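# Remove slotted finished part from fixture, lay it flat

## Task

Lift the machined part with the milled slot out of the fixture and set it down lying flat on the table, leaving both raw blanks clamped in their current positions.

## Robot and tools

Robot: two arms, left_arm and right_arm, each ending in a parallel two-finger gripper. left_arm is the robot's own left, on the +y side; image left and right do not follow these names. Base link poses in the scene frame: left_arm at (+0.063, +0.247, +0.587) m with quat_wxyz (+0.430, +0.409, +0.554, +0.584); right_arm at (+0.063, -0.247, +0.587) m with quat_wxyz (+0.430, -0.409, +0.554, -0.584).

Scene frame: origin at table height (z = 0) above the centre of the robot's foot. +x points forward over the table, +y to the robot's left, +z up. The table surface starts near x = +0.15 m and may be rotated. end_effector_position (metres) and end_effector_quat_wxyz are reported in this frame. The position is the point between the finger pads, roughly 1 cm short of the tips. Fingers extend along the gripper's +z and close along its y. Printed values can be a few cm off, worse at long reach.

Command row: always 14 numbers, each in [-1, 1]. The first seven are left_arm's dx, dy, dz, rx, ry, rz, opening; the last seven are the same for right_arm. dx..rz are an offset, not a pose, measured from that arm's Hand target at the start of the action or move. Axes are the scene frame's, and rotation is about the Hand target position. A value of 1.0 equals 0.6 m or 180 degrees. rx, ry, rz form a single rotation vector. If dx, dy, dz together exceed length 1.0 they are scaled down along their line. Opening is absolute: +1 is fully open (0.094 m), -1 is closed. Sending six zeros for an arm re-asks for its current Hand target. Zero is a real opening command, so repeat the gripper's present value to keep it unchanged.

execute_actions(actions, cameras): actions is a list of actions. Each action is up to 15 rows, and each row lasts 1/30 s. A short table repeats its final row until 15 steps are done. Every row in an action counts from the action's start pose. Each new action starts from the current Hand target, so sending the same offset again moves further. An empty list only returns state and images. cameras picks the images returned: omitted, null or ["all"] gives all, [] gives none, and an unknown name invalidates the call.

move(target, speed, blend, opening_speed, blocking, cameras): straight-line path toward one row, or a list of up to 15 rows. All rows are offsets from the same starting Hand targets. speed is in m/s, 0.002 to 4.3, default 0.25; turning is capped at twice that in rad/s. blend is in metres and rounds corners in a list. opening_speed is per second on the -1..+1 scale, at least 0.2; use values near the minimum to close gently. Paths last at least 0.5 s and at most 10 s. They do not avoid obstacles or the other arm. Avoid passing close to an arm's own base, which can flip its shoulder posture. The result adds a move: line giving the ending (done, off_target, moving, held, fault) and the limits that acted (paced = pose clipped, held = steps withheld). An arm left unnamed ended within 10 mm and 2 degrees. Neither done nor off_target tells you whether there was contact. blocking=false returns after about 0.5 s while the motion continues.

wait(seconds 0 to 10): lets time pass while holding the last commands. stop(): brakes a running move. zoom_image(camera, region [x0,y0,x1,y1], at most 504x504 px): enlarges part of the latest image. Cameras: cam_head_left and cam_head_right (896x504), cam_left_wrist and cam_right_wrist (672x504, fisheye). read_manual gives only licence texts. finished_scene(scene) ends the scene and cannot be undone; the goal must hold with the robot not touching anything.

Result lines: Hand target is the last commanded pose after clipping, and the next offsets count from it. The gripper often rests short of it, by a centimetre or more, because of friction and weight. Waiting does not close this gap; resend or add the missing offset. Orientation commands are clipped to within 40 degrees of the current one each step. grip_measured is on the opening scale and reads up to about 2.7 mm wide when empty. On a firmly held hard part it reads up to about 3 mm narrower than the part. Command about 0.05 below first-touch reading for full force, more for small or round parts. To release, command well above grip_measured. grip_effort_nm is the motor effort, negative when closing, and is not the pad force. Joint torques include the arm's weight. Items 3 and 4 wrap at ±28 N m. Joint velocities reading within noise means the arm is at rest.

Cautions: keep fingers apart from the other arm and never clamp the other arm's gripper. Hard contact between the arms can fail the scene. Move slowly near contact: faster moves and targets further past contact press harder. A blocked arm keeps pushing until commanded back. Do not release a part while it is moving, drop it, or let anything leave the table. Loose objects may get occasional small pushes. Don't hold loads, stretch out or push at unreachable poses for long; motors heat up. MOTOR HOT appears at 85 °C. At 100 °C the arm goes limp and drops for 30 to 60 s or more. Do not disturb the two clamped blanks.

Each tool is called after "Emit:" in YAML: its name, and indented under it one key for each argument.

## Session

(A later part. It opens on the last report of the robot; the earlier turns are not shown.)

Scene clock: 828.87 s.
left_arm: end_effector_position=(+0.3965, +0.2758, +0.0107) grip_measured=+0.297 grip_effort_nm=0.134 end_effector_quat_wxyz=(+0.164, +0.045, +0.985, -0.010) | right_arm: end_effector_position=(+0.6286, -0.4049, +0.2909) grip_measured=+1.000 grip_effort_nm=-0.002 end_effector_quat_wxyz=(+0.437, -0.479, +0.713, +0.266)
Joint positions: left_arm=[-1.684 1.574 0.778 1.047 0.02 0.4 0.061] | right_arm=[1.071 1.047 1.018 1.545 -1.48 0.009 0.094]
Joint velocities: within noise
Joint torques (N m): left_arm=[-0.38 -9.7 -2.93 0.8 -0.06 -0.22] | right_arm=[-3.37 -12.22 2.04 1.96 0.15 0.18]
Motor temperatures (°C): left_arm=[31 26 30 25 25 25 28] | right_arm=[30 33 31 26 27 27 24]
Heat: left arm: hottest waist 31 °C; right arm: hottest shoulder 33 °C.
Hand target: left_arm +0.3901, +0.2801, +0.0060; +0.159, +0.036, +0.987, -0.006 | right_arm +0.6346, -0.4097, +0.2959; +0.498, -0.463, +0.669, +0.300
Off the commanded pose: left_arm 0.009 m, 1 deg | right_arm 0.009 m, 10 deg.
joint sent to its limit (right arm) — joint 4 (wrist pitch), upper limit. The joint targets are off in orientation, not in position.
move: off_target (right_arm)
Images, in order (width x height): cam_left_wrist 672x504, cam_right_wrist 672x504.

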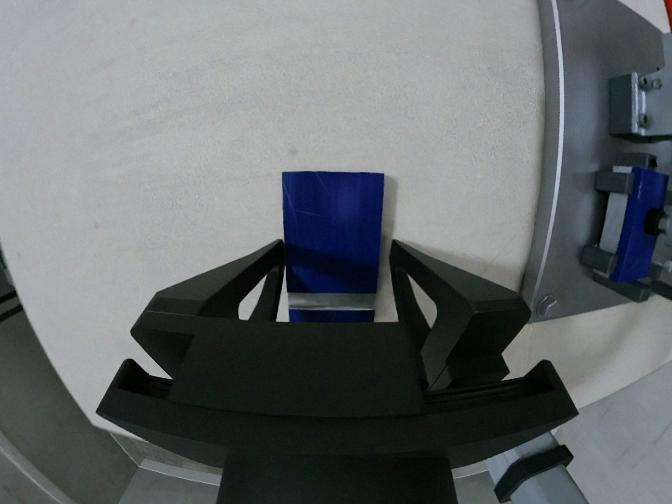

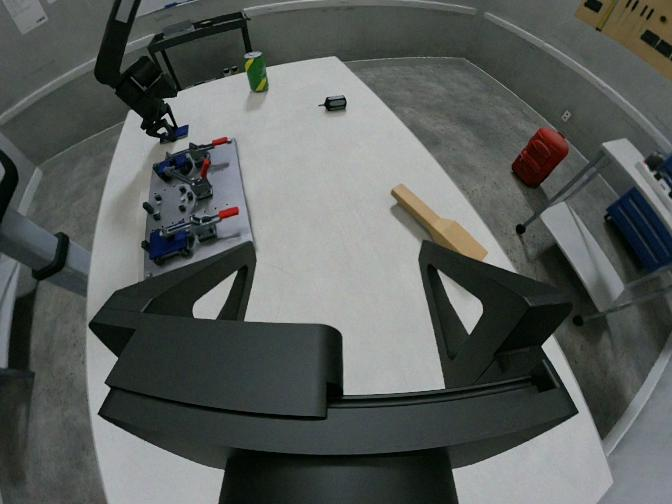

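Emit:
move:
  target:
    - [0,0,0.002,0,0,0,0.6,0,0,0,0,0,0,1]
    - [0,0,0.2,0,0,0,0.6,0,0,0,0,0,0,1]
  speed: [0.05,0.15]
  opening_speed: 0.5

Emit:
zoom_image:
  camera: "cam_left_wrist"
  region: [240, 120, 440, 320]

Emit:
zoom_image:
  camera: "cam_right_wrist"
  region: [110, 80, 270, 280]

Scene clock: 838.00 s.
left_arm: end_effector_position=(+0.3948, +0.2855, +0.1147) grip_measured=+0.598 grip_effort_nm=0.115 end_effector_quat_wxyz=(+0.163, +0.037, +0.986, +0.001) | right_arm: end_effector_position=(+0.6286, -0.4049, +0.2909) grip_measured=+1.000 grip_effort_nm=-0.002 end_effector_quat_wxyz=(+0.437, -0.479, +0.713, +0.266)
Joint positions: left_arm=[-1.703 1.303 0.508 1.053 -0.023 0.392 0.075] | right_arm=[1.071 1.047 1.018 1.545 -1.48 0.009 0.094]
Joint velocities: within noise
Joint torques (N m): left_arm=[-1.67 -12.81 -5.63 0.43 -0.18 -0.11] | right_arm=[-3.31 -12.1 2.06 2.02 0.14 0.18]
Motor temperatures (°C): left_arm=[31 26 30 25 25 25 27] | right_arm=[30 33 30 26 27 27 24]
Heat: left arm: hottest waist 31 °C; right arm: hottest shoulder 33 °C.
Hand target: left_arm +0.3901, +0.2800, +0.1260; +0.159, +0.036, +0.987, -0.006 | right_arm +0.6346, -0.4097, +0.2959; +0.498, -0.463, +0.669, +0.300
Off the commanded pose: left_arm 0.013 m, 1 deg | right_arm 0.009 m, 10 deg.
joint sent to its limit (right arm) — joint 4 (wrist pitch), upper limit. The joint targets are off in orientation, not in position.
move: off_target (left_arm, right_arm)

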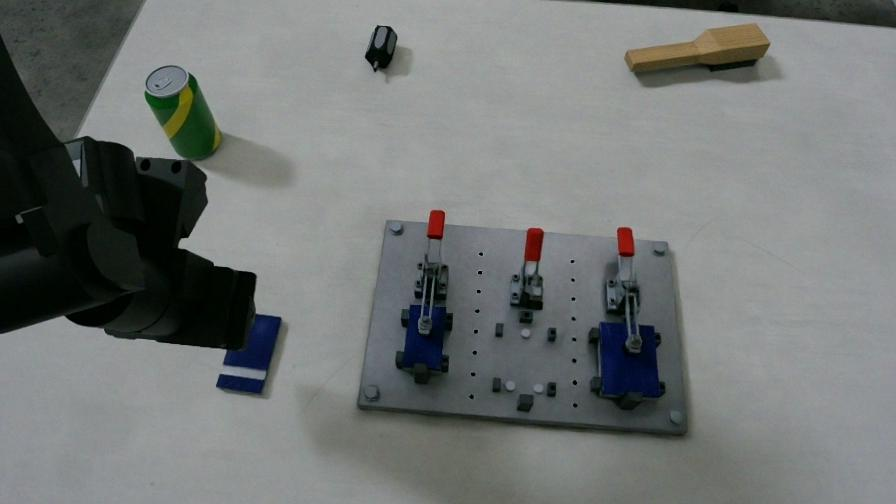

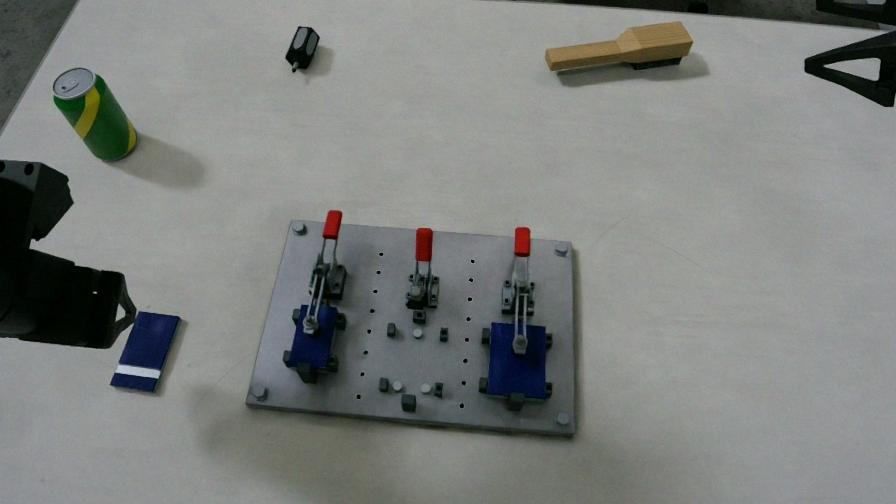

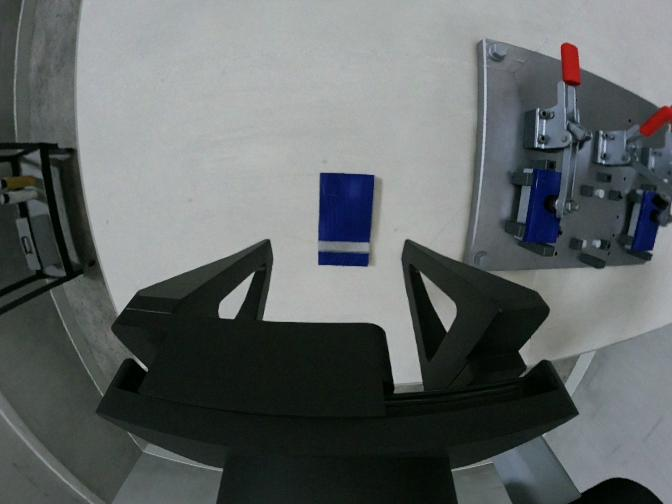

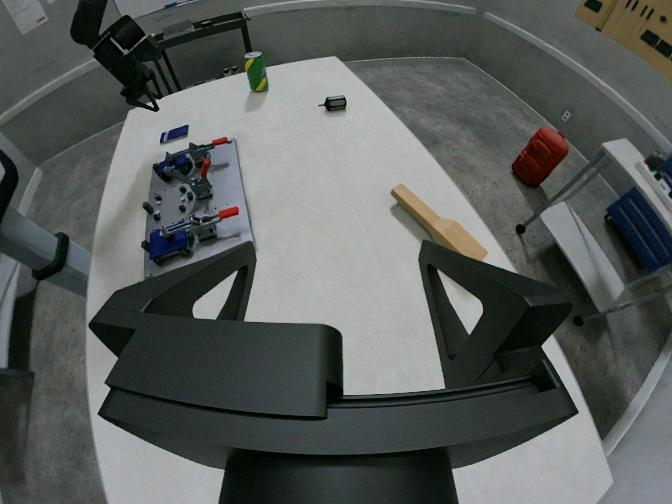

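Scaled by 2.520 from the camera's 672x504 image, which has a finer 960x720 frame.

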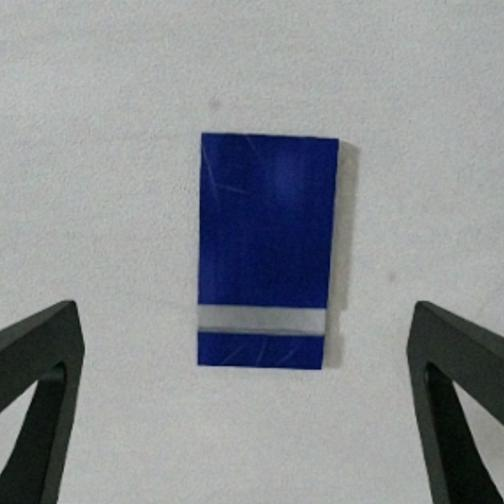

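Scaled by 2.520 from the camera's 672x504 image, which has a finer 960x720 frame.

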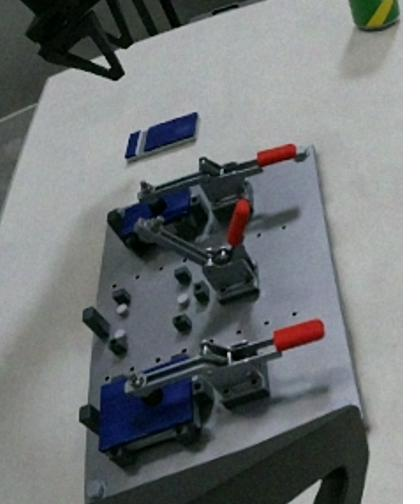

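Emit:
move:
  target:
    - [0,0,0.1,0,0,0,-0.15,0,0,0,0,0,0,1]
    - [0.188,-0.53,0.073,0.005,0.0855,0,-0.15,0,0,0,0,0,0,1]
  speed: [0.15,0.25]
  blend: [0.02,0]
  cameras: ["cam_left_wrist", "cam_right_wrist"]

Emit:
zoom_image:
  camera: "cam_left_wrist"
  region: [240, 120, 440, 320]

Scene clock: 928.60 s.
left_arm: end_effector_position=(+0.5050, -0.0293, +0.1669) grip_measured=-0.148 grip_effort_nm=-0.129 end_effector_quat_wxyz=(+0.026, +0.041, +0.999, +0.004) | right_arm: end_effector_position=(+0.6286, -0.4049, +0.2909) grip_measured=+1.000 grip_effort_nm=0.002 end_effector_quat_wxyz=(+0.437, -0.479, +0.713, +0.266)
Joint positions: left_arm=[-2.547 1.521 0.988 0.535 -0.965 0.384 0.04] | right_arm=[1.071 1.047 1.018 1.545 -1.48 0.009 0.094]
Joint velocities: within noise
Joint torques (N m): left_arm=[-10.75 -7.77 -0.53 -0.05 -0.22 -0.23] | right_arm=[-3.31 -12.16 2.02 2.02 0.15 0.18]
Motor temperatures (°C): left_arm=[30 26 31 25 25 25 26] | right_arm=[30 33 30 26 27 27 24]
Heat: left arm: hottest elbow 31 °C; right arm: hottest shoulder 33 °C.
Hand target: left_arm +0.5029, -0.0379, +0.1698; +0.026, +0.036, +0.999, -0.003 | right_arm +0.6346, -0.4097, +0.2959; +0.498, -0.463, +0.669, +0.300
Off the commanded pose: left_arm 0.009 m, 1 deg | right_arm 0.009 m, 10 deg.
joint sent to its limit (right arm) — joint 4 (wrist pitch), upper limit. The joint targets are off in orientation, not in position.
move: off_target (right_arm)
Images, in order (width x height): cam_left_wrist 672x504, cam_right_wrist 672x504.

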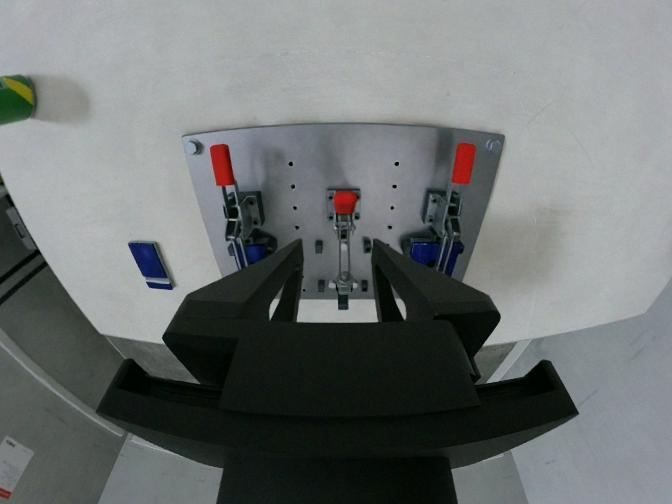

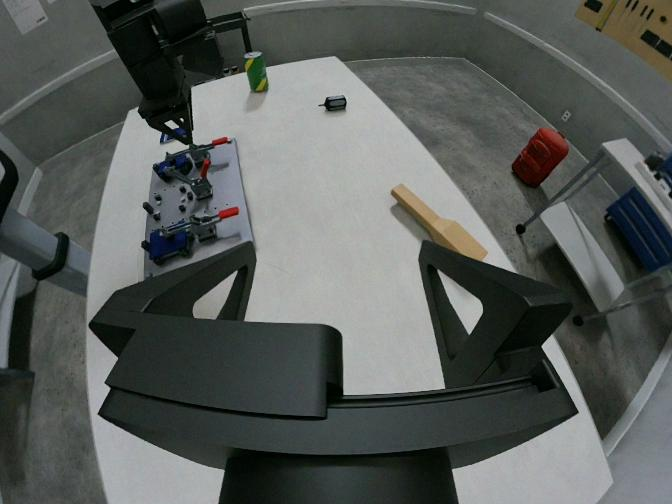

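Scaled by 2.520 from the camera's 672x504 image, which has a finer 960x720 frame.

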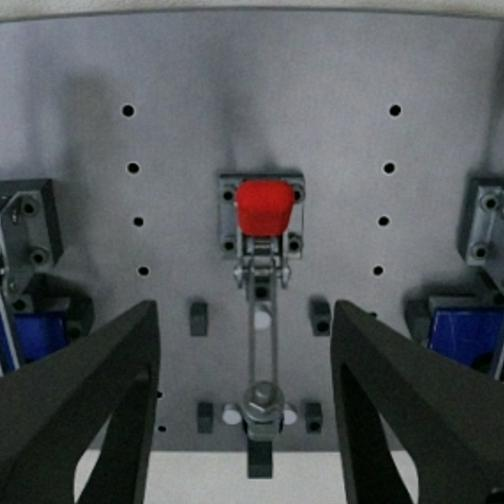

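Emit:
move:
  target:
    - [0.003,-0.0075,-0.16,0,0,0,-0.15,0,0,0,0,0,0,1]
  speed: [0.12]
  cameras: ["cam_left_wrist", "cam_right_wrist"]

Emit:
zoom_image:
  camera: "cam_left_wrist"
  region: [240, 120, 440, 320]

Scene clock: 936.83 s.
left_arm: end_effector_position=(+0.5109, -0.0406, +0.0789) grip_measured=-0.148 grip_effort_nm=-0.134 end_effector_quat_wxyz=(+0.030, +0.040, +0.999, -0.001) | right_arm: end_effector_position=(+0.6286, -0.4049, +0.2909) grip_measured=+1.000 grip_effort_nm=0.002 end_effector_quat_wxyz=(+0.437, -0.479, +0.713, +0.266)
Joint positions: left_arm=[-2.421 1.673 1.167 0.511 -0.829 0.383 0.04] | right_arm=[1.071 1.047 1.018 1.545 -1.48 0.009 0.094]
Joint velocities: within noise
Joint torques (N m): left_arm=[-10.05 -8.59 -0.76 -0.03 0.05 -0.21] | right_arm=[-3.31 -12.1 2.03 2 0.15 0.18]
Motor temperatures (°C): left_arm=[30 26 31 25 25 25 26] | right_arm=[30 33 30 26 27 27 24]
Heat: left arm: hottest elbow 31 °C; right arm: hottest shoulder 33 °C.
Hand target: left_arm +0.5046, -0.0425, +0.0737; +0.026, +0.036, +0.999, -0.003 | right_arm +0.6346, -0.4097, +0.2959; +0.498, -0.463, +0.669, +0.300
Off the commanded pose: left_arm 0.008 m, 1 deg | right_arm 0.009 m, 10 deg.
joint sent to its limit (right arm) — joint 4 (wrist pitch), upper limit. The joint targets are off in orientation, not in position.
move: off_target (right_arm)
Images, in order (width x height): cam_left_wrist 672x504, cam_right_wrist 672x504.

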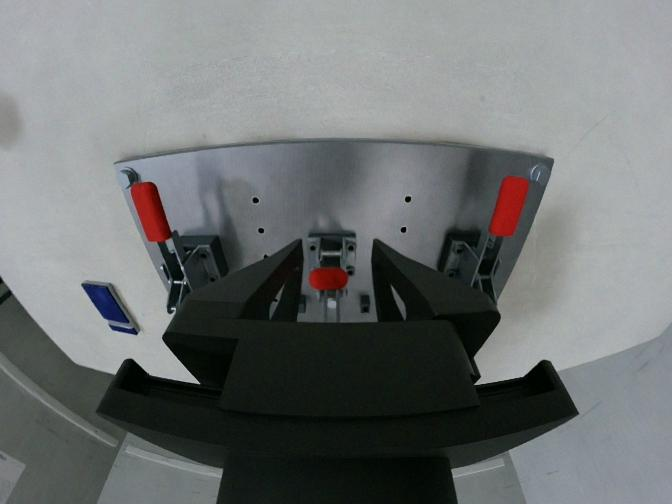

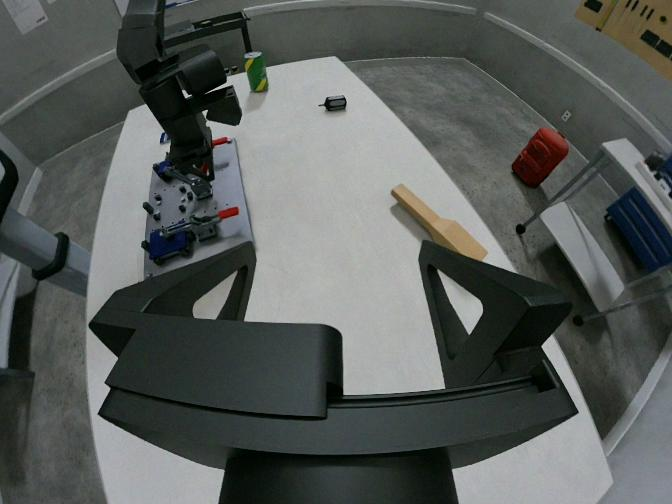

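Scaled by 2.520 from the camera's 672x504 image, which has a finer 960x720 frame.

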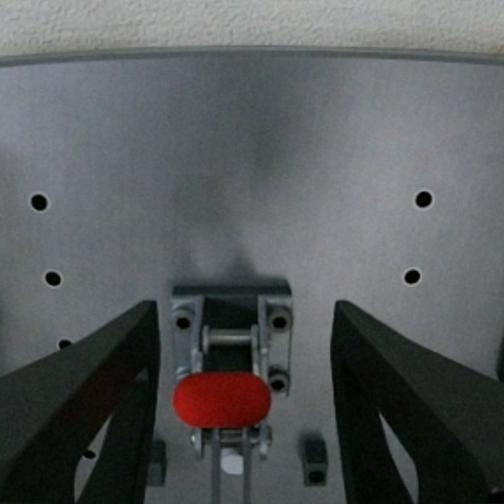

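Emit:
move:
  target:
    - [-0.001,0.009,0,0,0,0,-0.15,0,0,0,0,0,0,1]
    - [-0.001,0.009,0,0,0,0,-0.7,0,0,0,0,0,0,1]
  speed: [0.1,0.1]
  opening_speed: 0.6
  cameras: ["cam_left_wrist"]

Emit:
zoom_image:
  camera: "cam_left_wrist"
  region: [240, 120, 440, 320]

Scene clock: 945.53 s.
left_arm: end_effector_position=(+0.5109, -0.0369, +0.0766) grip_measured=-0.649 grip_effort_nm=-1.033 end_effector_quat_wxyz=(+0.029, +0.039, +0.999, +0.002) | right_arm: end_effector_position=(+0.6286, -0.4049, +0.2909) grip_measured=+1.000 grip_effort_nm=-0.002 end_effector_quat_wxyz=(+0.437, -0.479, +0.713, +0.266)
Joint positions: left_arm=[-2.415 1.671 1.167 0.511 -0.829 0.383 0.017] | right_arm=[1.071 1.047 1.018 1.545 -1.48 0.009 0.094]
Joint velocities: within noise
Joint torques (N m): left_arm=[-9.93 -9.35 -1.52 -0.02 0.24 -0.21] | right_arm=[-3.37 -12.16 2.04 1.99 0.15 0.19]
Motor temperatures (°C): left_arm=[30 26 30 25 25 25 26] | right_arm=[30 33 30 25 27 27 24]
Heat: left arm: hottest waist 30 °C; right arm: hottest shoulder 33 °C.
Hand target: left_arm +0.5040, -0.0371, +0.0737; +0.026, +0.036, +0.999, -0.003 | right_arm +0.6346, -0.4097, +0.2959; +0.498, -0.463, +0.669, +0.300
Off the commanded pose: left_arm 0.007 m, 1 deg | right_arm 0.009 m, 10 deg.
joint sent to its limit (right arm) — joint 4 (wrist pitch), upper limit. The joint targets are off in orientation, not in position.
move: off_target (right_arm)
Images, in order (width x height): cam_left_wrist 672x504.

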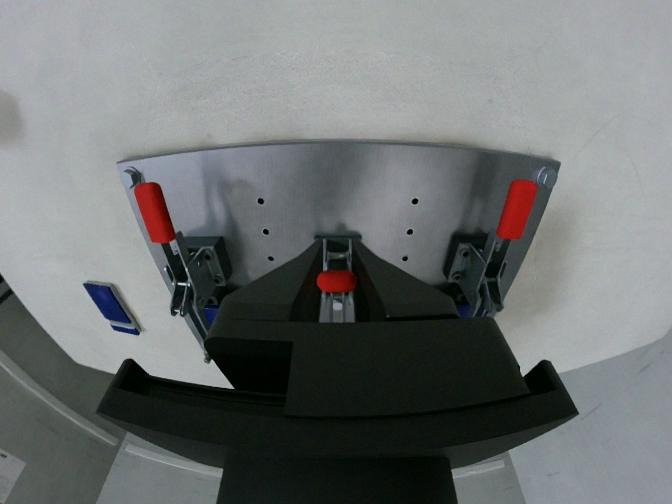

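Scaled by 2.520 from the camera's 672x504 image, which has a finer 960x720 frame.

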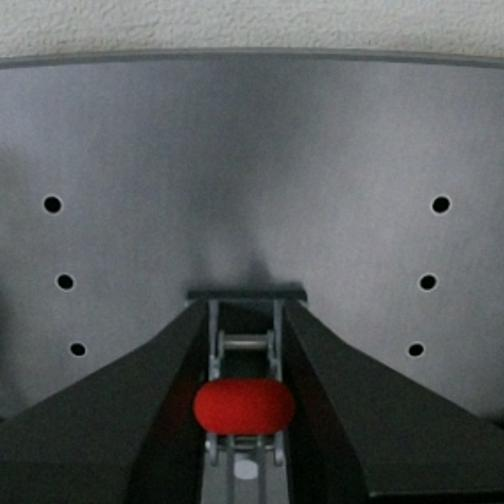

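Emit:
move:
  target:
    - [0.0217,-0.0015,-0.0152,0.0016,0.0278,0,-0.7,0,0,0,0,0,0,1]
    - [0.0367,-0.0025,-0.0362,0.003,0.0556,0,-0.7,0,0,0,0,0,0,1]
    - [0.0433,-0.0033,-0.0653,0.004,0.072,0,-0.7,0,0,0,0,0,0,1]
  speed: [0.06,0.06,0.06]
  blend: [0.006,0.006,0]
  cameras: ["cam_left_wrist", "cam_right_wrist"]

Emit:
zoom_image:
  camera: "cam_right_wrist"
  region: [130, 130, 270, 280]

Emit:
zoom_image:
  camera: "cam_left_wrist"
  region: [240, 160, 440, 320]

Scene clock: 957.17 s.
left_arm: end_effector_position=(+0.5375, -0.0372, +0.0591) grip_measured=-0.649 grip_effort_nm=-1.043 end_effector_quat_wxyz=(-0.086, +0.048, +0.995, -0.002) | right_arm: end_effector_position=(+0.6286, -0.4049, +0.2909) grip_measured=+1.000 grip_effort_nm=-0.002 end_effector_quat_wxyz=(+0.437, -0.479, +0.713, +0.266)
Joint positions: left_arm=[-2.408 1.67 1.41 -0.074 -0.866 0.145 0.016] | right_arm=[1.071 1.047 1.018 1.545 -1.48 0.009 0.094]
Joint velocities: within noise
Joint torques (N m): left_arm=[-8.59 -7.36 1.91 0.46 0.72 -0.23] | right_arm=[-3.31 -12.16 2.03 2 0.15 0.18]
Motor temperatures (°C): left_arm=[31 26 30 25 25 25 27] | right_arm=[30 33 30 25 27 27 24]
Heat: left arm: hottest waist 31 °C; right arm: hottest shoulder 33 °C.
Hand target: left_arm +0.5299, -0.0389, +0.0346; -0.088, +0.036, +0.996, -0.001 | right_arm +0.6346, -0.4097, +0.2959; +0.498, -0.463, +0.669, +0.300
Off the commanded pose: left_arm 0.026 m, 1 deg | right_arm 0.009 m, 10 deg.
joint sent to its limit (right arm) — joint 4 (wrist pitch), upper limit. The joint targets are off in orientation, not in position.
move: off_target (left_arm, right_arm)
Images, in order (width x height): cam_left_wrist 672x504, cam_right_wrist 672x504.

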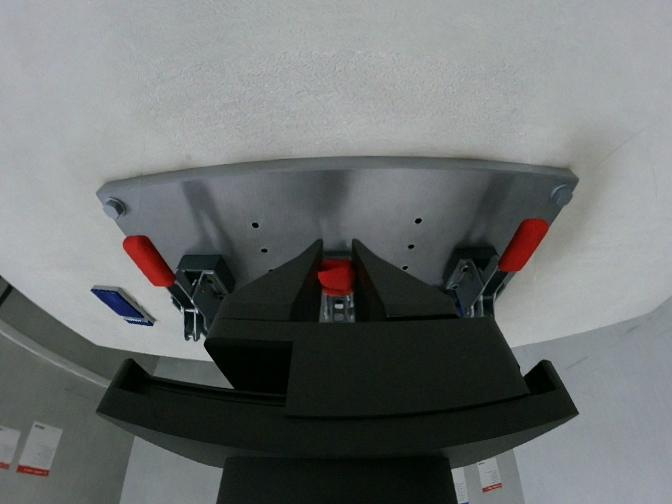

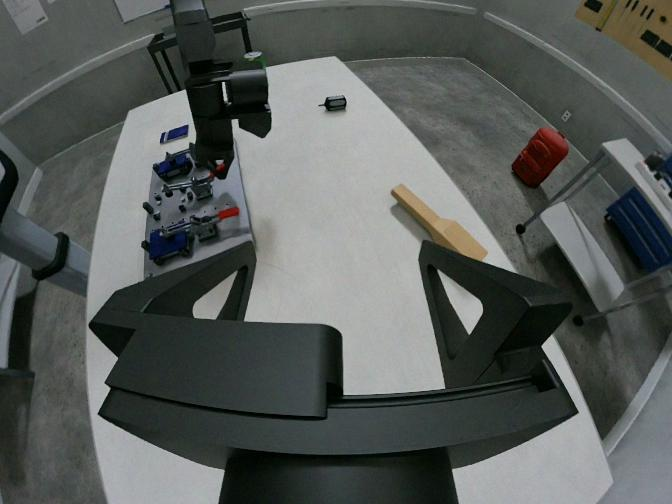

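Scaled by 3.360 from the camera's 672x504 image, which has a finer 960x720 frame.

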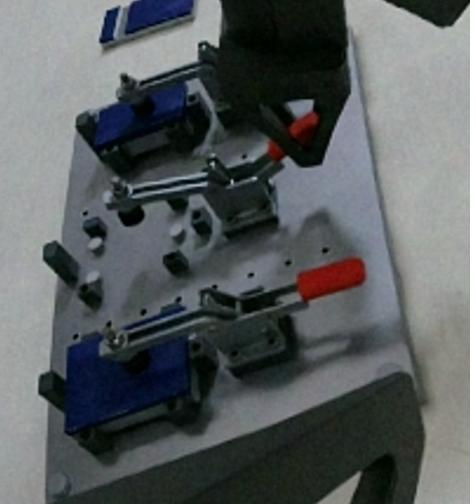

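Scaled by 2.520 from the camera's 672x504 image, which has a finer 960x720 frame.

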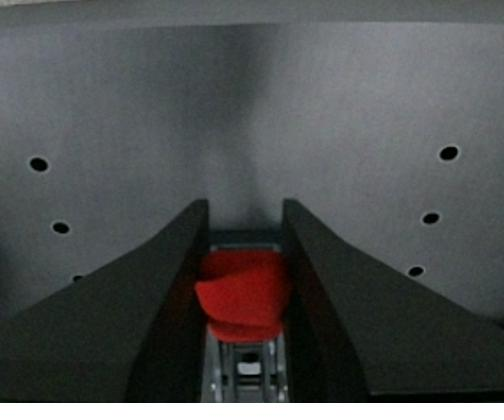

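Emit:
move:
  target:
    - [0,0,0,0.005,0.083,0,-0.7,0,0,0,0,0,0,1]
  speed: [0.06]
  cameras: ["cam_left_wrist", "cam_right_wrist"]

Emit:
zoom_image:
  camera: "cam_right_wrist"
  region: [130, 130, 270, 280]

Scene clock: 967.03 s.
left_arm: end_effector_position=(+0.5412, -0.0373, +0.0508) grip_measured=-0.649 grip_effort_nm=-1.043 end_effector_quat_wxyz=(-0.210, +0.046, +0.977, -0.001) | right_arm: end_effector_position=(+0.6286, -0.4049, +0.2909) grip_measured=+1.000 grip_effort_nm=-0.007 end_effector_quat_wxyz=(+0.437, -0.479, +0.713, +0.266)
Joint positions: left_arm=[-2.397 1.75 1.688 -0.651 -0.846 -0.142 0.016] | right_arm=[1.071 1.047 1.018 1.545 -1.48 0.009 0.094]
Joint velocities: within noise
Joint torques (N m): left_arm=[-10.11 -9.17 1.29 -0.12 0.33 -0.23] | right_arm=[-3.31 -12.1 2.02 2 0.15 0.18]
Motor temperatures (°C): left_arm=[31 26 30 25 26 25 27] | right_arm=[30 33 30 25 27 27 24]
Heat: left arm: hottest waist 31 °C; right arm: hottest shoulder 33 °C.
Hand target: left_arm +0.5302, -0.0391, +0.0347; -0.216, +0.035, +0.976, +0.002 | right_arm +0.6346, -0.4097, +0.2959; +0.498, -0.463, +0.669, +0.300
Off the commanded pose: left_arm 0.020 m, 1 deg | right_arm 0.009 m, 10 deg.
joint sent to its limit (right arm) — joint 4 (wrist pitch), upper limit. The joint targets are off in orientation, not in position.
move: off_target (left_arm, right_arm)
Images, in order (width x height): cam_left_wrist 672x504, cam_right_wrist 672x504.

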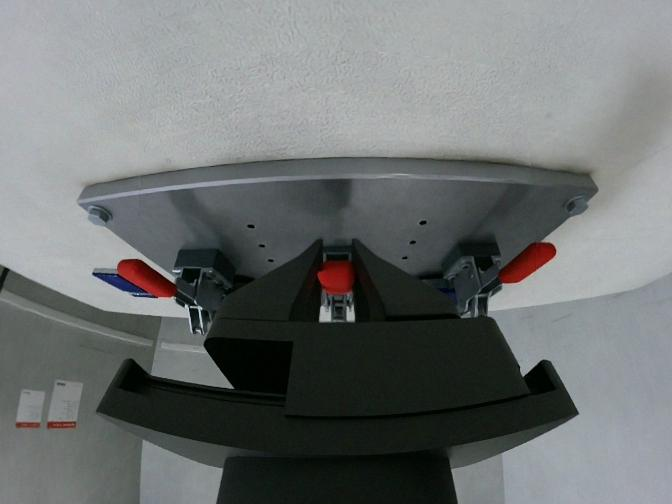

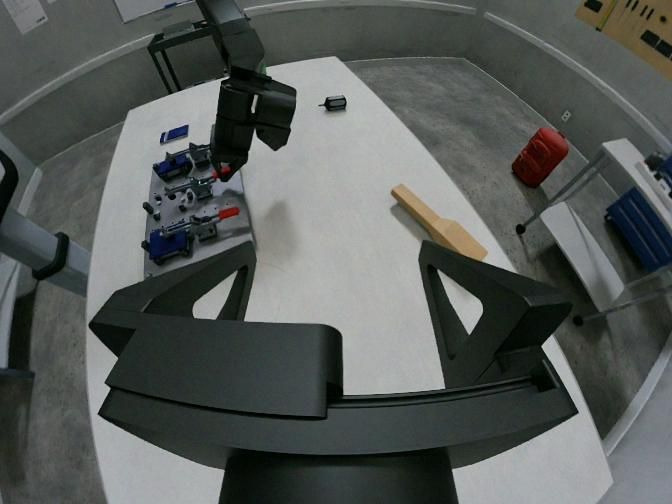

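Scaled by 3.360 from the camera's 672x504 image, which has a finer 960x720 frame.

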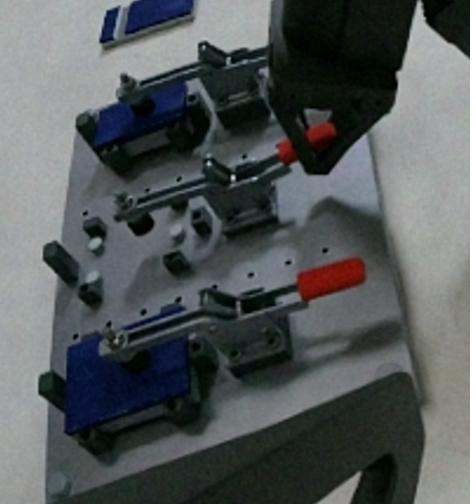

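Emit:
move:
  target:
    - [0.005,0,0.005,0.003,0.055,0,-0.7,0,0,0,0,0,0,1]
  speed: [0.06]
  cameras: ["cam_left_wrist", "cam_right_wrist"]

Emit:
zoom_image:
  camera: "cam_right_wrist"
  region: [130, 130, 270, 280]

Scene clock: 978.83 s.
left_arm: end_effector_position=(+0.5415, -0.0372, +0.0469) grip_measured=-0.649 grip_effort_nm=-1.043 end_effector_quat_wxyz=(-0.292, +0.043, +0.955, +0.002) | right_arm: end_effector_position=(+0.6286, -0.4049, +0.2909) grip_measured=+1.000 grip_effort_nm=-0.002 end_effector_quat_wxyz=(+0.437, -0.479, +0.713, +0.266)
Joint positions: left_arm=[-2.384 1.842 1.907 -1.009 -0.795 -0.309 0.016] | right_arm=[1.071 1.047 1.018 1.545 -1.48 0.009 0.094]
Joint velocities: within noise
Joint torques (N m): left_arm=[-11.4 -10.23 1.69 -0.54 0.27 -0.23] | right_arm=[-3.31 -12.22 2.03 1.99 0.15 0.18]
Motor temperatures (°C): left_arm=[31 26 29 25 26 25 27] | right_arm=[30 33 30 25 27 27 24]
Heat: left arm: hottest waist 31 °C; right arm: hottest shoulder 33 °C.
Hand target: left_arm +0.5330, -0.0389, +0.0375; -0.300, +0.034, +0.953, +0.004 | right_arm +0.6346, -0.4097, +0.2959; +0.498, -0.463, +0.669, +0.300
Off the commanded pose: left_arm 0.013 m, 1 deg | right_arm 0.009 m, 10 deg.
joint sent to its limit (right arm) — joint 4 (wrist pitch), upper limit. The joint targets are off in orientation, not in position.
move: off_target (left_arm, right_arm)
Images, in order (width x height): cam_left_wrist 672x504, cam_right_wrist 672x504.

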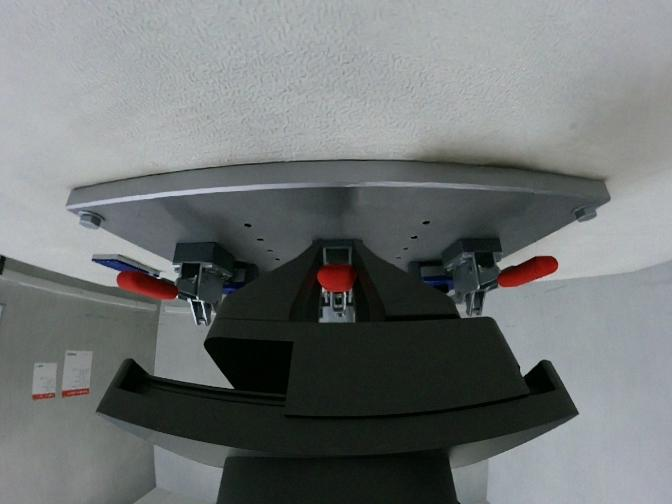

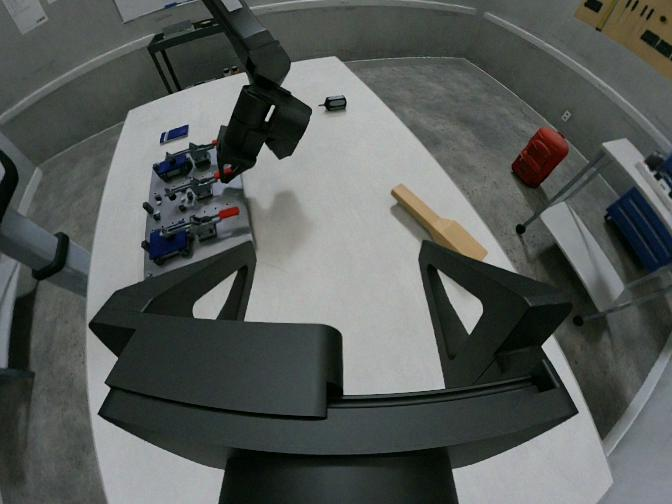

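Scaled by 3.360 from the camera's 672x504 image, which has a finer 960x720 frame.

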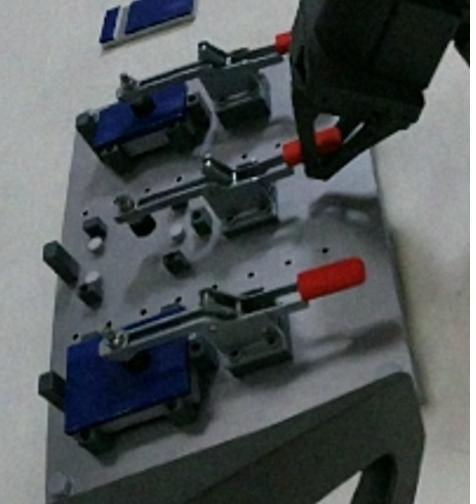

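Emit:
move:
  target:
    - [0.0043,0,0.0395,-0.0047,-0.08,0,-0.7,0,0,0,0,0,0,1]
    - [-0.0078,0.0006,0.0585,-0.0097,-0.163,0,-0.7,0,0,0,0,0,0,1]
    - [-0.0277,0.002,0.0687,-0.0147,-0.247,0,-0.7,0,0,0,0,0,0,1]
    - [-0.042,0.003,0.0767,-0.0183,-0.308,0,-0.7,0,0,0,0,0,0,1]
  speed: [0.1,0.1,0.1,0.1]
  blend: [0.004,0.004,0.004,0]
  cameras: ["cam_left_wrist", "cam_right_wrist"]

Emit:
zoom_image:
  camera: "cam_right_wrist"
  region: [130, 130, 270, 280]

Scene clock: 1001.63 s.
left_arm: end_effector_position=(+0.5073, -0.0365, +0.0806) grip_measured=-0.649 grip_effort_nm=-1.043 end_effector_quat_wxyz=(+0.168, +0.034, +0.985, -0.003) | right_arm: end_effector_position=(+0.6286, -0.4049, +0.2909) grip_measured=+1.000 grip_effort_nm=-0.002 end_effector_quat_wxyz=(+0.437, -0.479, +0.713, +0.266)
Joint positions: left_arm=[-2.387 1.764 1.068 1.036 -0.669 0.598 0.016] | right_arm=[1.071 1.047 1.018 1.545 -1.48 0.009 0.094]
Joint velocities: within noise
Joint torques (N m): left_arm=[-10.34 -8.82 -2.3 1.51 0.51 0.07] | right_arm=[-3.31 -12.16 2.03 1.99 0.15 0.18]
Motor temperatures (°C): left_arm=[31 26 29 25 26 25 28] | right_arm=[30 33 30 25 27 27 24]
Heat: left arm: hottest waist 31 °C; right arm: hottest shoulder 33 °C.
Hand target: left_arm +0.5078, -0.0372, +0.0835; +0.179, +0.036, +0.983, -0.007 | right_arm +0.6346, -0.4097, +0.2959; +0.498, -0.463, +0.669, +0.300
Off the commanded pose: left_arm 0.003 m, 1 deg | right_arm 0.009 m, 10 deg.
joint sent to its limit (right arm) — joint 4 (wrist pitch), upper limit. The joint targets are off in orientation, not in position.
move: off_target (right_arm)
Images, in order (width x height): cam_left_wrist 672x504, cam_right_wrist 672x504.

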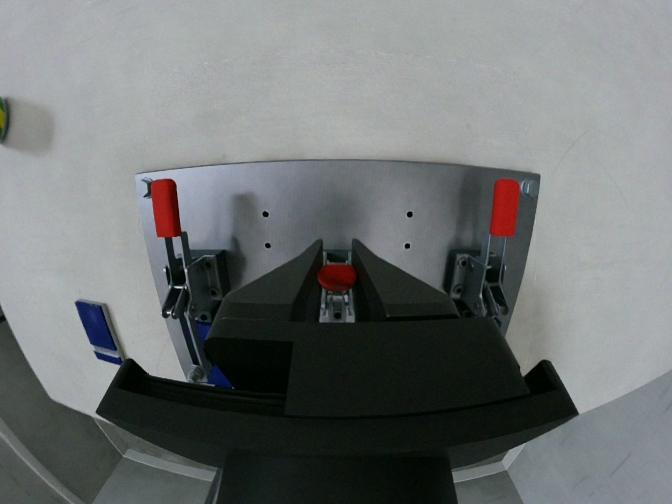

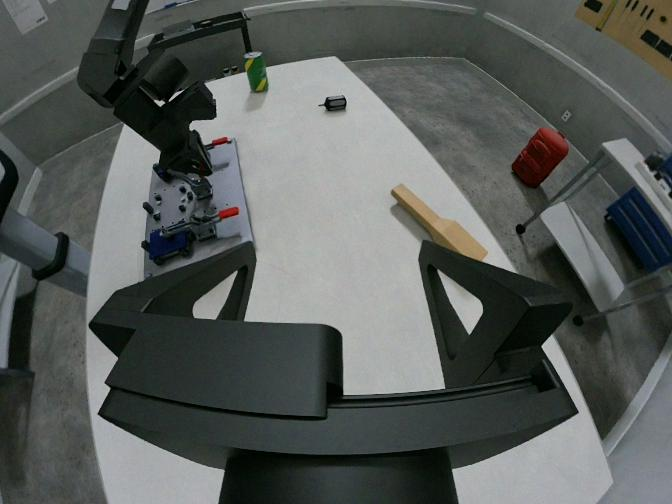

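Scaled by 3.360 from the camera's 672x504 image, which has a finer 960x720 frame.

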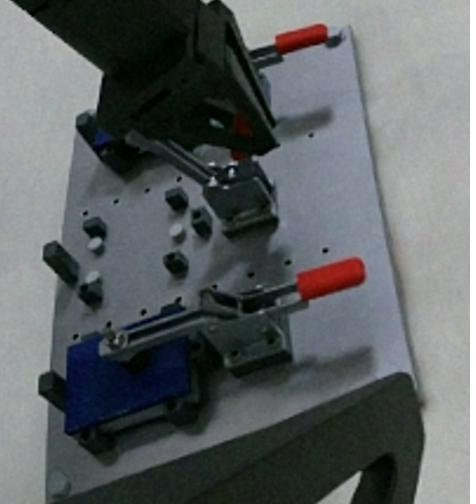

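Emit:
move:
  target:
    - [0.0137,-0.001,-0.0275,0.0065,0.111,0,-0.7,0,0,0,0,0,0,1]
    - [0.0287,-0.002,-0.0525,0.013,0.222,0,-0.7,0,0,0,0,0,0,1]
    - [0.037,-0.0025,-0.0858,0.0183,0.311,0,-0.7,0,0,0,0,0,0,1]
  speed: [0.1,0.1,0.1]
  blend: [0.004,0.004,0]
  cameras: ["cam_right_wrist"]

Emit:
zoom_image:
  camera: "cam_right_wrist"
  region: [130, 130, 270, 280]

Scene clock: 1054.77 s.
left_arm: end_effector_position=(+0.5415, -0.0373, +0.0457) grip_measured=-0.649 grip_effort_nm=-1.038 end_effector_quat_wxyz=(-0.297, +0.044, +0.954, -0.001) | right_arm: end_effector_position=(+0.6286, -0.4049, +0.2909) grip_measured=+1.000 grip_effort_nm=-0.002 end_effector_quat_wxyz=(+0.437, -0.479, +0.713, +0.266)
Joint positions: left_arm=[-2.381 1.848 1.921 -1.026 -0.786 -0.31 0.016] | right_arm=[1.071 1.047 1.018 1.545 -1.48 0.009 0.094]
Joint velocities: within noise
Joint torques (N m): left_arm=[-10.99 -9.88 1.66 -0.47 0.23 -0.22] | right_arm=[-3.37 -12.16 2.03 1.98 0.16 0.18]
Motor temperatures (°C): left_arm=[32 26 29 25 26 25 28] | right_arm=[30 33 30 25 27 27 24]
Heat: left arm: hottest waist 32 °C; right arm: hottest shoulder 33 °C.
Hand target: left_arm +0.5299, -0.0387, +0.0321; -0.305, +0.034, +0.952, +0.004 | right_arm +0.6346, -0.4097, +0.2959; +0.498, -0.463, +0.669, +0.300
Off the commanded pose: left_arm 0.018 m, 2 deg | right_arm 0.009 m, 10 deg.
joint sent to its limit (right arm) — joint 4 (wrist pitch), upper limit. The joint targets are off in orientation, not in position.
move: off_target (left_arm, right_arm)
Images, in order (width x height): cam_right_wrist 672x504.

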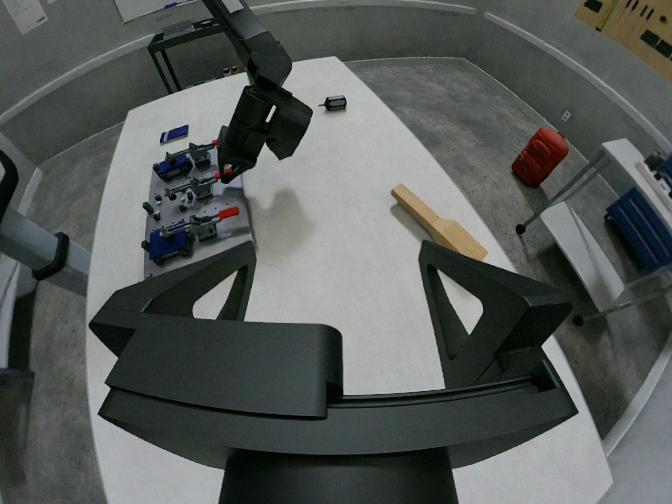

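Scaled by 3.360 from the camera's 672x504 image, which has a finer 960x720 frame.

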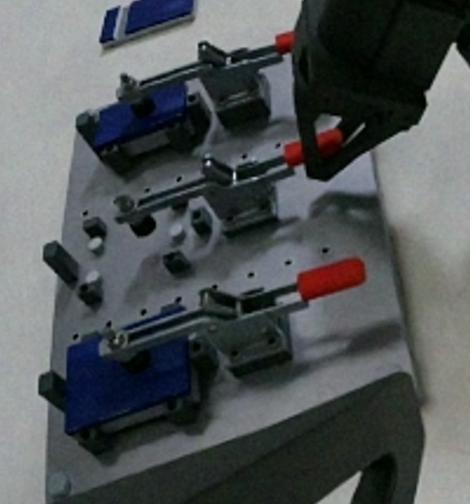

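Emit:
move:
  target:
    - [0.019,0.002,0.0227,0,0.01,0,-0.7,0,0,0,0,0,0,1]
    - [0.019,0.002,0.0227,0,0.01,0,-0.15,0,0,0,0,0,0,1]
    - [0.03,0.002,0.16,-0.002,-0.035,0,-0.15,0,0,0,0,0,0,1]
  speed: [0.1,0.1,0.15]
  cameras: ["cam_left_wrist"]

Emit:
zoom_image:
  camera: "cam_left_wrist"
  region: [240, 120, 440, 320]

Scene clock: 1065.87 s.
left_arm: end_effector_position=(+0.5414, -0.0358, +0.1204) grip_measured=-0.152 grip_effort_nm=0.110 end_effector_quat_wxyz=(-0.257, +0.042, +0.965, +0.007) | right_arm: end_effector_position=(+0.6286, -0.4049, +0.2909) grip_measured=+1.000 grip_effort_nm=-0.002 end_effector_quat_wxyz=(+0.437, -0.479, +0.713, +0.266)
Joint positions: left_arm=[-2.485 1.686 1.677 -0.93 -0.892 -0.366 0.04] | right_arm=[1.071 1.047 1.018 1.545 -1.48 0.009 0.094]
Joint velocities: within noise
Joint torques (N m): left_arm=[-12.86 -12.04 0.24 -0.24 -0.17 -0.15] | right_arm=[-3.37 -12.04 2.02 1.96 0.16 0.18]
Motor temperatures (°C): left_arm=[32 26 28 25 26 25 28] | right_arm=[30 33 30 25 27 27 24]
Heat: left arm: hottest waist 32 °C; right arm: hottest shoulder 33 °C.
Hand target: left_arm +0.5481, -0.0375, +0.1282; -0.252, +0.035, +0.967, +0.003 | right_arm +0.6346, -0.4097, +0.2959; +0.498, -0.463, +0.669, +0.300
Off the commanded pose: left_arm 0.010 m, 1 deg | right_arm 0.009 m, 10 deg.
joint sent to its limit (right arm) — joint 4 (wrist pitch), upper limit. The joint targets are off in orientation, not in position.
move: off_target (right_arm)
Images, in order (width x height): cam_left_wrist 672x504.

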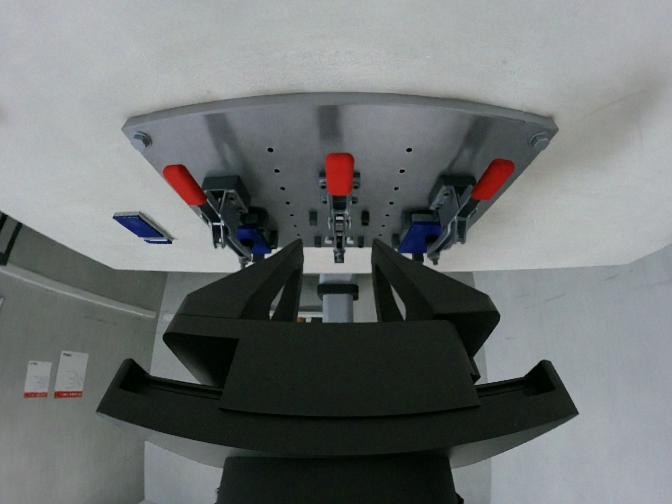

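Scaled by 2.520 from the camera's 672x504 image, which has a finer 960x720 frame.

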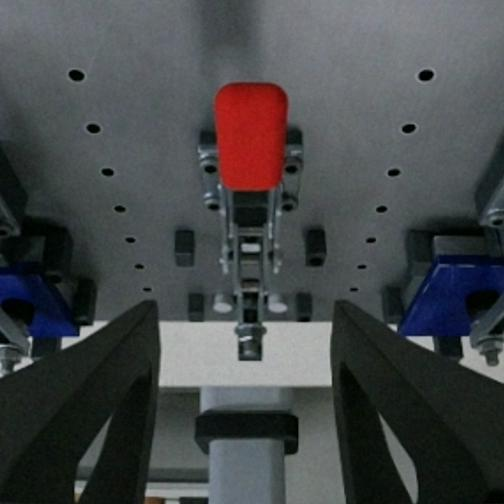

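Emit:
move:
  target:
    - [-0.025,0,-0.147,0,0,0,-0.15,0,0,0,0,0,0,1]
  speed: [0.12]
  cameras: ["cam_left_wrist"]

Emit:
zoom_image:
  camera: "cam_left_wrist"
  region: [240, 160, 440, 320]

Scene clock: 1072.83 s.
left_arm: end_effector_position=(+0.5371, -0.0365, +0.0447) grip_measured=-0.152 grip_effort_nm=0.110 end_effector_quat_wxyz=(-0.249, +0.027, +0.968, +0.006) | right_arm: end_effector_position=(+0.6286, -0.4049, +0.2909) grip_measured=+1.000 grip_effort_nm=-0.002 end_effector_quat_wxyz=(+0.437, -0.479, +0.713, +0.266)
Joint positions: left_arm=[-2.385 1.793 1.78 -0.808 -0.823 -0.254 0.04] | right_arm=[1.071 1.047 1.018 1.545 -1.48 0.009 0.094]
Joint velocities: within noise
Joint torques (N m): left_arm=[-11.63 -10.99 0.84 -0.23 0.06 0.09] | right_arm=[-3.31 -12.1 2.03 1.95 0.15 0.18]
Motor temperatures (°C): left_arm=[32 26 28 25 26 25 28] | right_arm=[30 33 30 25 27 27 24]
Heat: left arm: hottest waist 32 °C; right arm: hottest shoulder 33 °C.
Hand target: left_arm +0.5330, -0.0374, +0.0399; -0.252, +0.035, +0.967, +0.003 | right_arm +0.6346, -0.4097, +0.2959; +0.498, -0.463, +0.669, +0.300
Off the commanded pose: left_arm 0.006 m, 1 deg | right_arm 0.009 m, 10 deg.
joint sent to its limit (right arm) — joint 4 (wrist pitch), upper limit. The joint targets are off in orientation, not in position.
move: off_target (right_arm)
Images, in order (width x height): cam_left_wrist 672x504.

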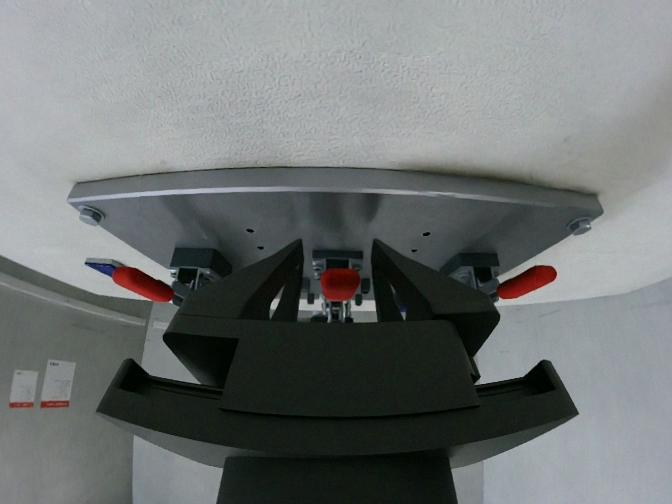

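Scaled by 2.520 from the camera's 672x504 image, which has a finer 960x720 frame.

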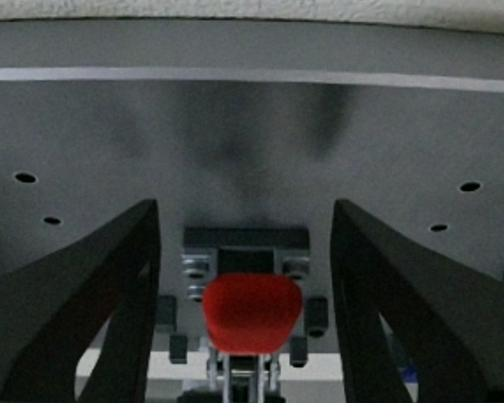

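Emit:
move:
  target:
    - [0,0,0,0,0,0,-0.7,0,0,0,0,0,0,1]
    - [-0.0063,0.0005,0.0298,-0.0065,-0.111,0,-0.7,0,0,0,0,0,0,1]
    - [-0.0208,0.0016,0.055,-0.013,-0.222,0,-0.7,0,0,0,0,0,0,1]
    - [-0.039,0.003,0.0722,-0.019,-0.322,0,-0.7,0,0,0,0,0,0,1]
  speed: [0.1,0.14,0.14,0.14]
  blend: [0,0.004,0.004,0]
  cameras: ["cam_left_wrist","cam_right_wrist"]

Emit:
zoom_image:
  camera: "cam_right_wrist"
  region: [130, 130, 270, 280]

Scene clock: 1090.20 s.
left_arm: end_effector_position=(+0.5134, -0.0370, +0.0793) grip_measured=-0.653 grip_effort_nm=-1.038 end_effector_quat_wxyz=(+0.242, +0.026, +0.970, -0.009) | right_arm: end_effector_position=(+0.6286, -0.4049, +0.2909) grip_measured=+1.000 grip_effort_nm=-0.002 end_effector_quat_wxyz=(+0.437, -0.479, +0.713, +0.266)
Joint positions: left_arm=[-2.363 1.825 1.07 1.236 -0.554 0.654 0.016] | right_arm=[1.071 1.047 1.018 1.545 -1.48 0.009 0.094]
Joint velocities: within noise
Joint torques (N m): left_arm=[-10.29 -8.59 -3.04 1.7 0.37 0.16] | right_arm=[-3.25 -12.16 2.04 1.99 0.15 0.18]
Motor temperatures (°C): left_arm=[32 26 28 25 26 25 28] | right_arm=[29 33 30 25 27 27 24]
Heat: left arm: hottest waist 32 °C; right arm: hottest shoulder 33 °C.
Hand target: left_arm +0.5095, -0.0356, +0.0832; +0.249, +0.036, +0.968, -0.008 | right_arm +0.6346, -0.4097, +0.2959; +0.498, -0.463, +0.669, +0.300
Off the commanded pose: left_arm 0.006 m, 1 deg | right_arm 0.009 m, 10 deg.
joint sent to its limit (right arm) — joint 4 (wrist pitch), upper limit. The joint targets are off in orientation, not in position.
move: off_target (right_arm)
Images, in order (width x height): cam_left_wrist 672x504, cam_right_wrist 672x504.

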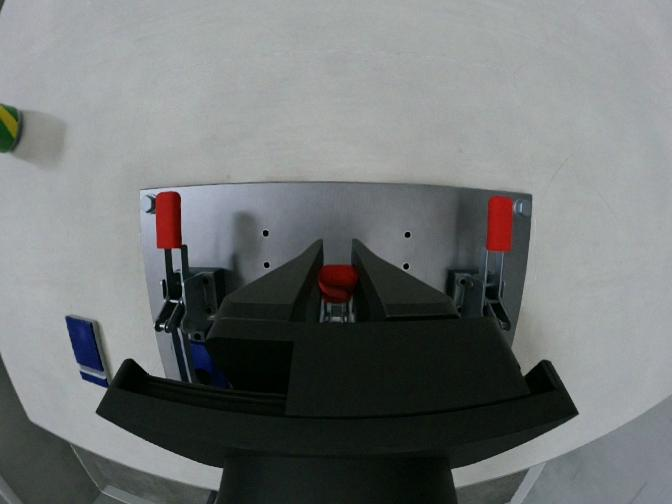

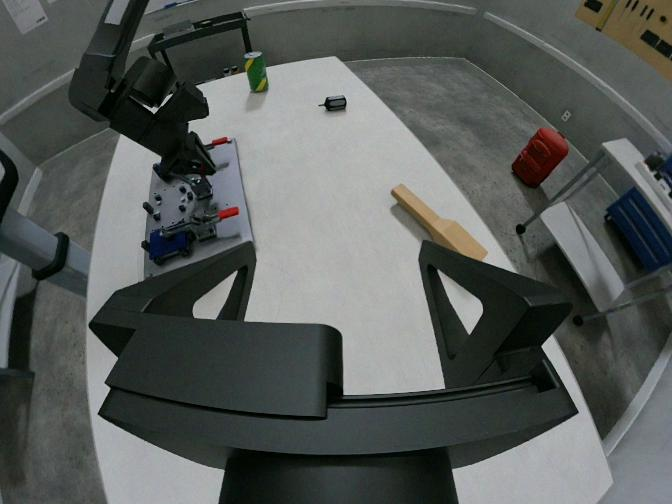

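Scaled by 3.360 from the camera's 672x504 image, which has a finer 960x720 frame.

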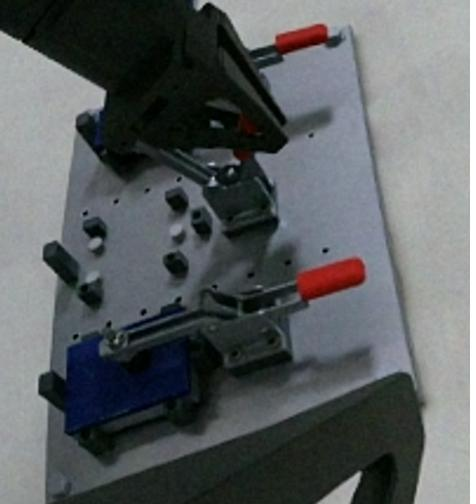

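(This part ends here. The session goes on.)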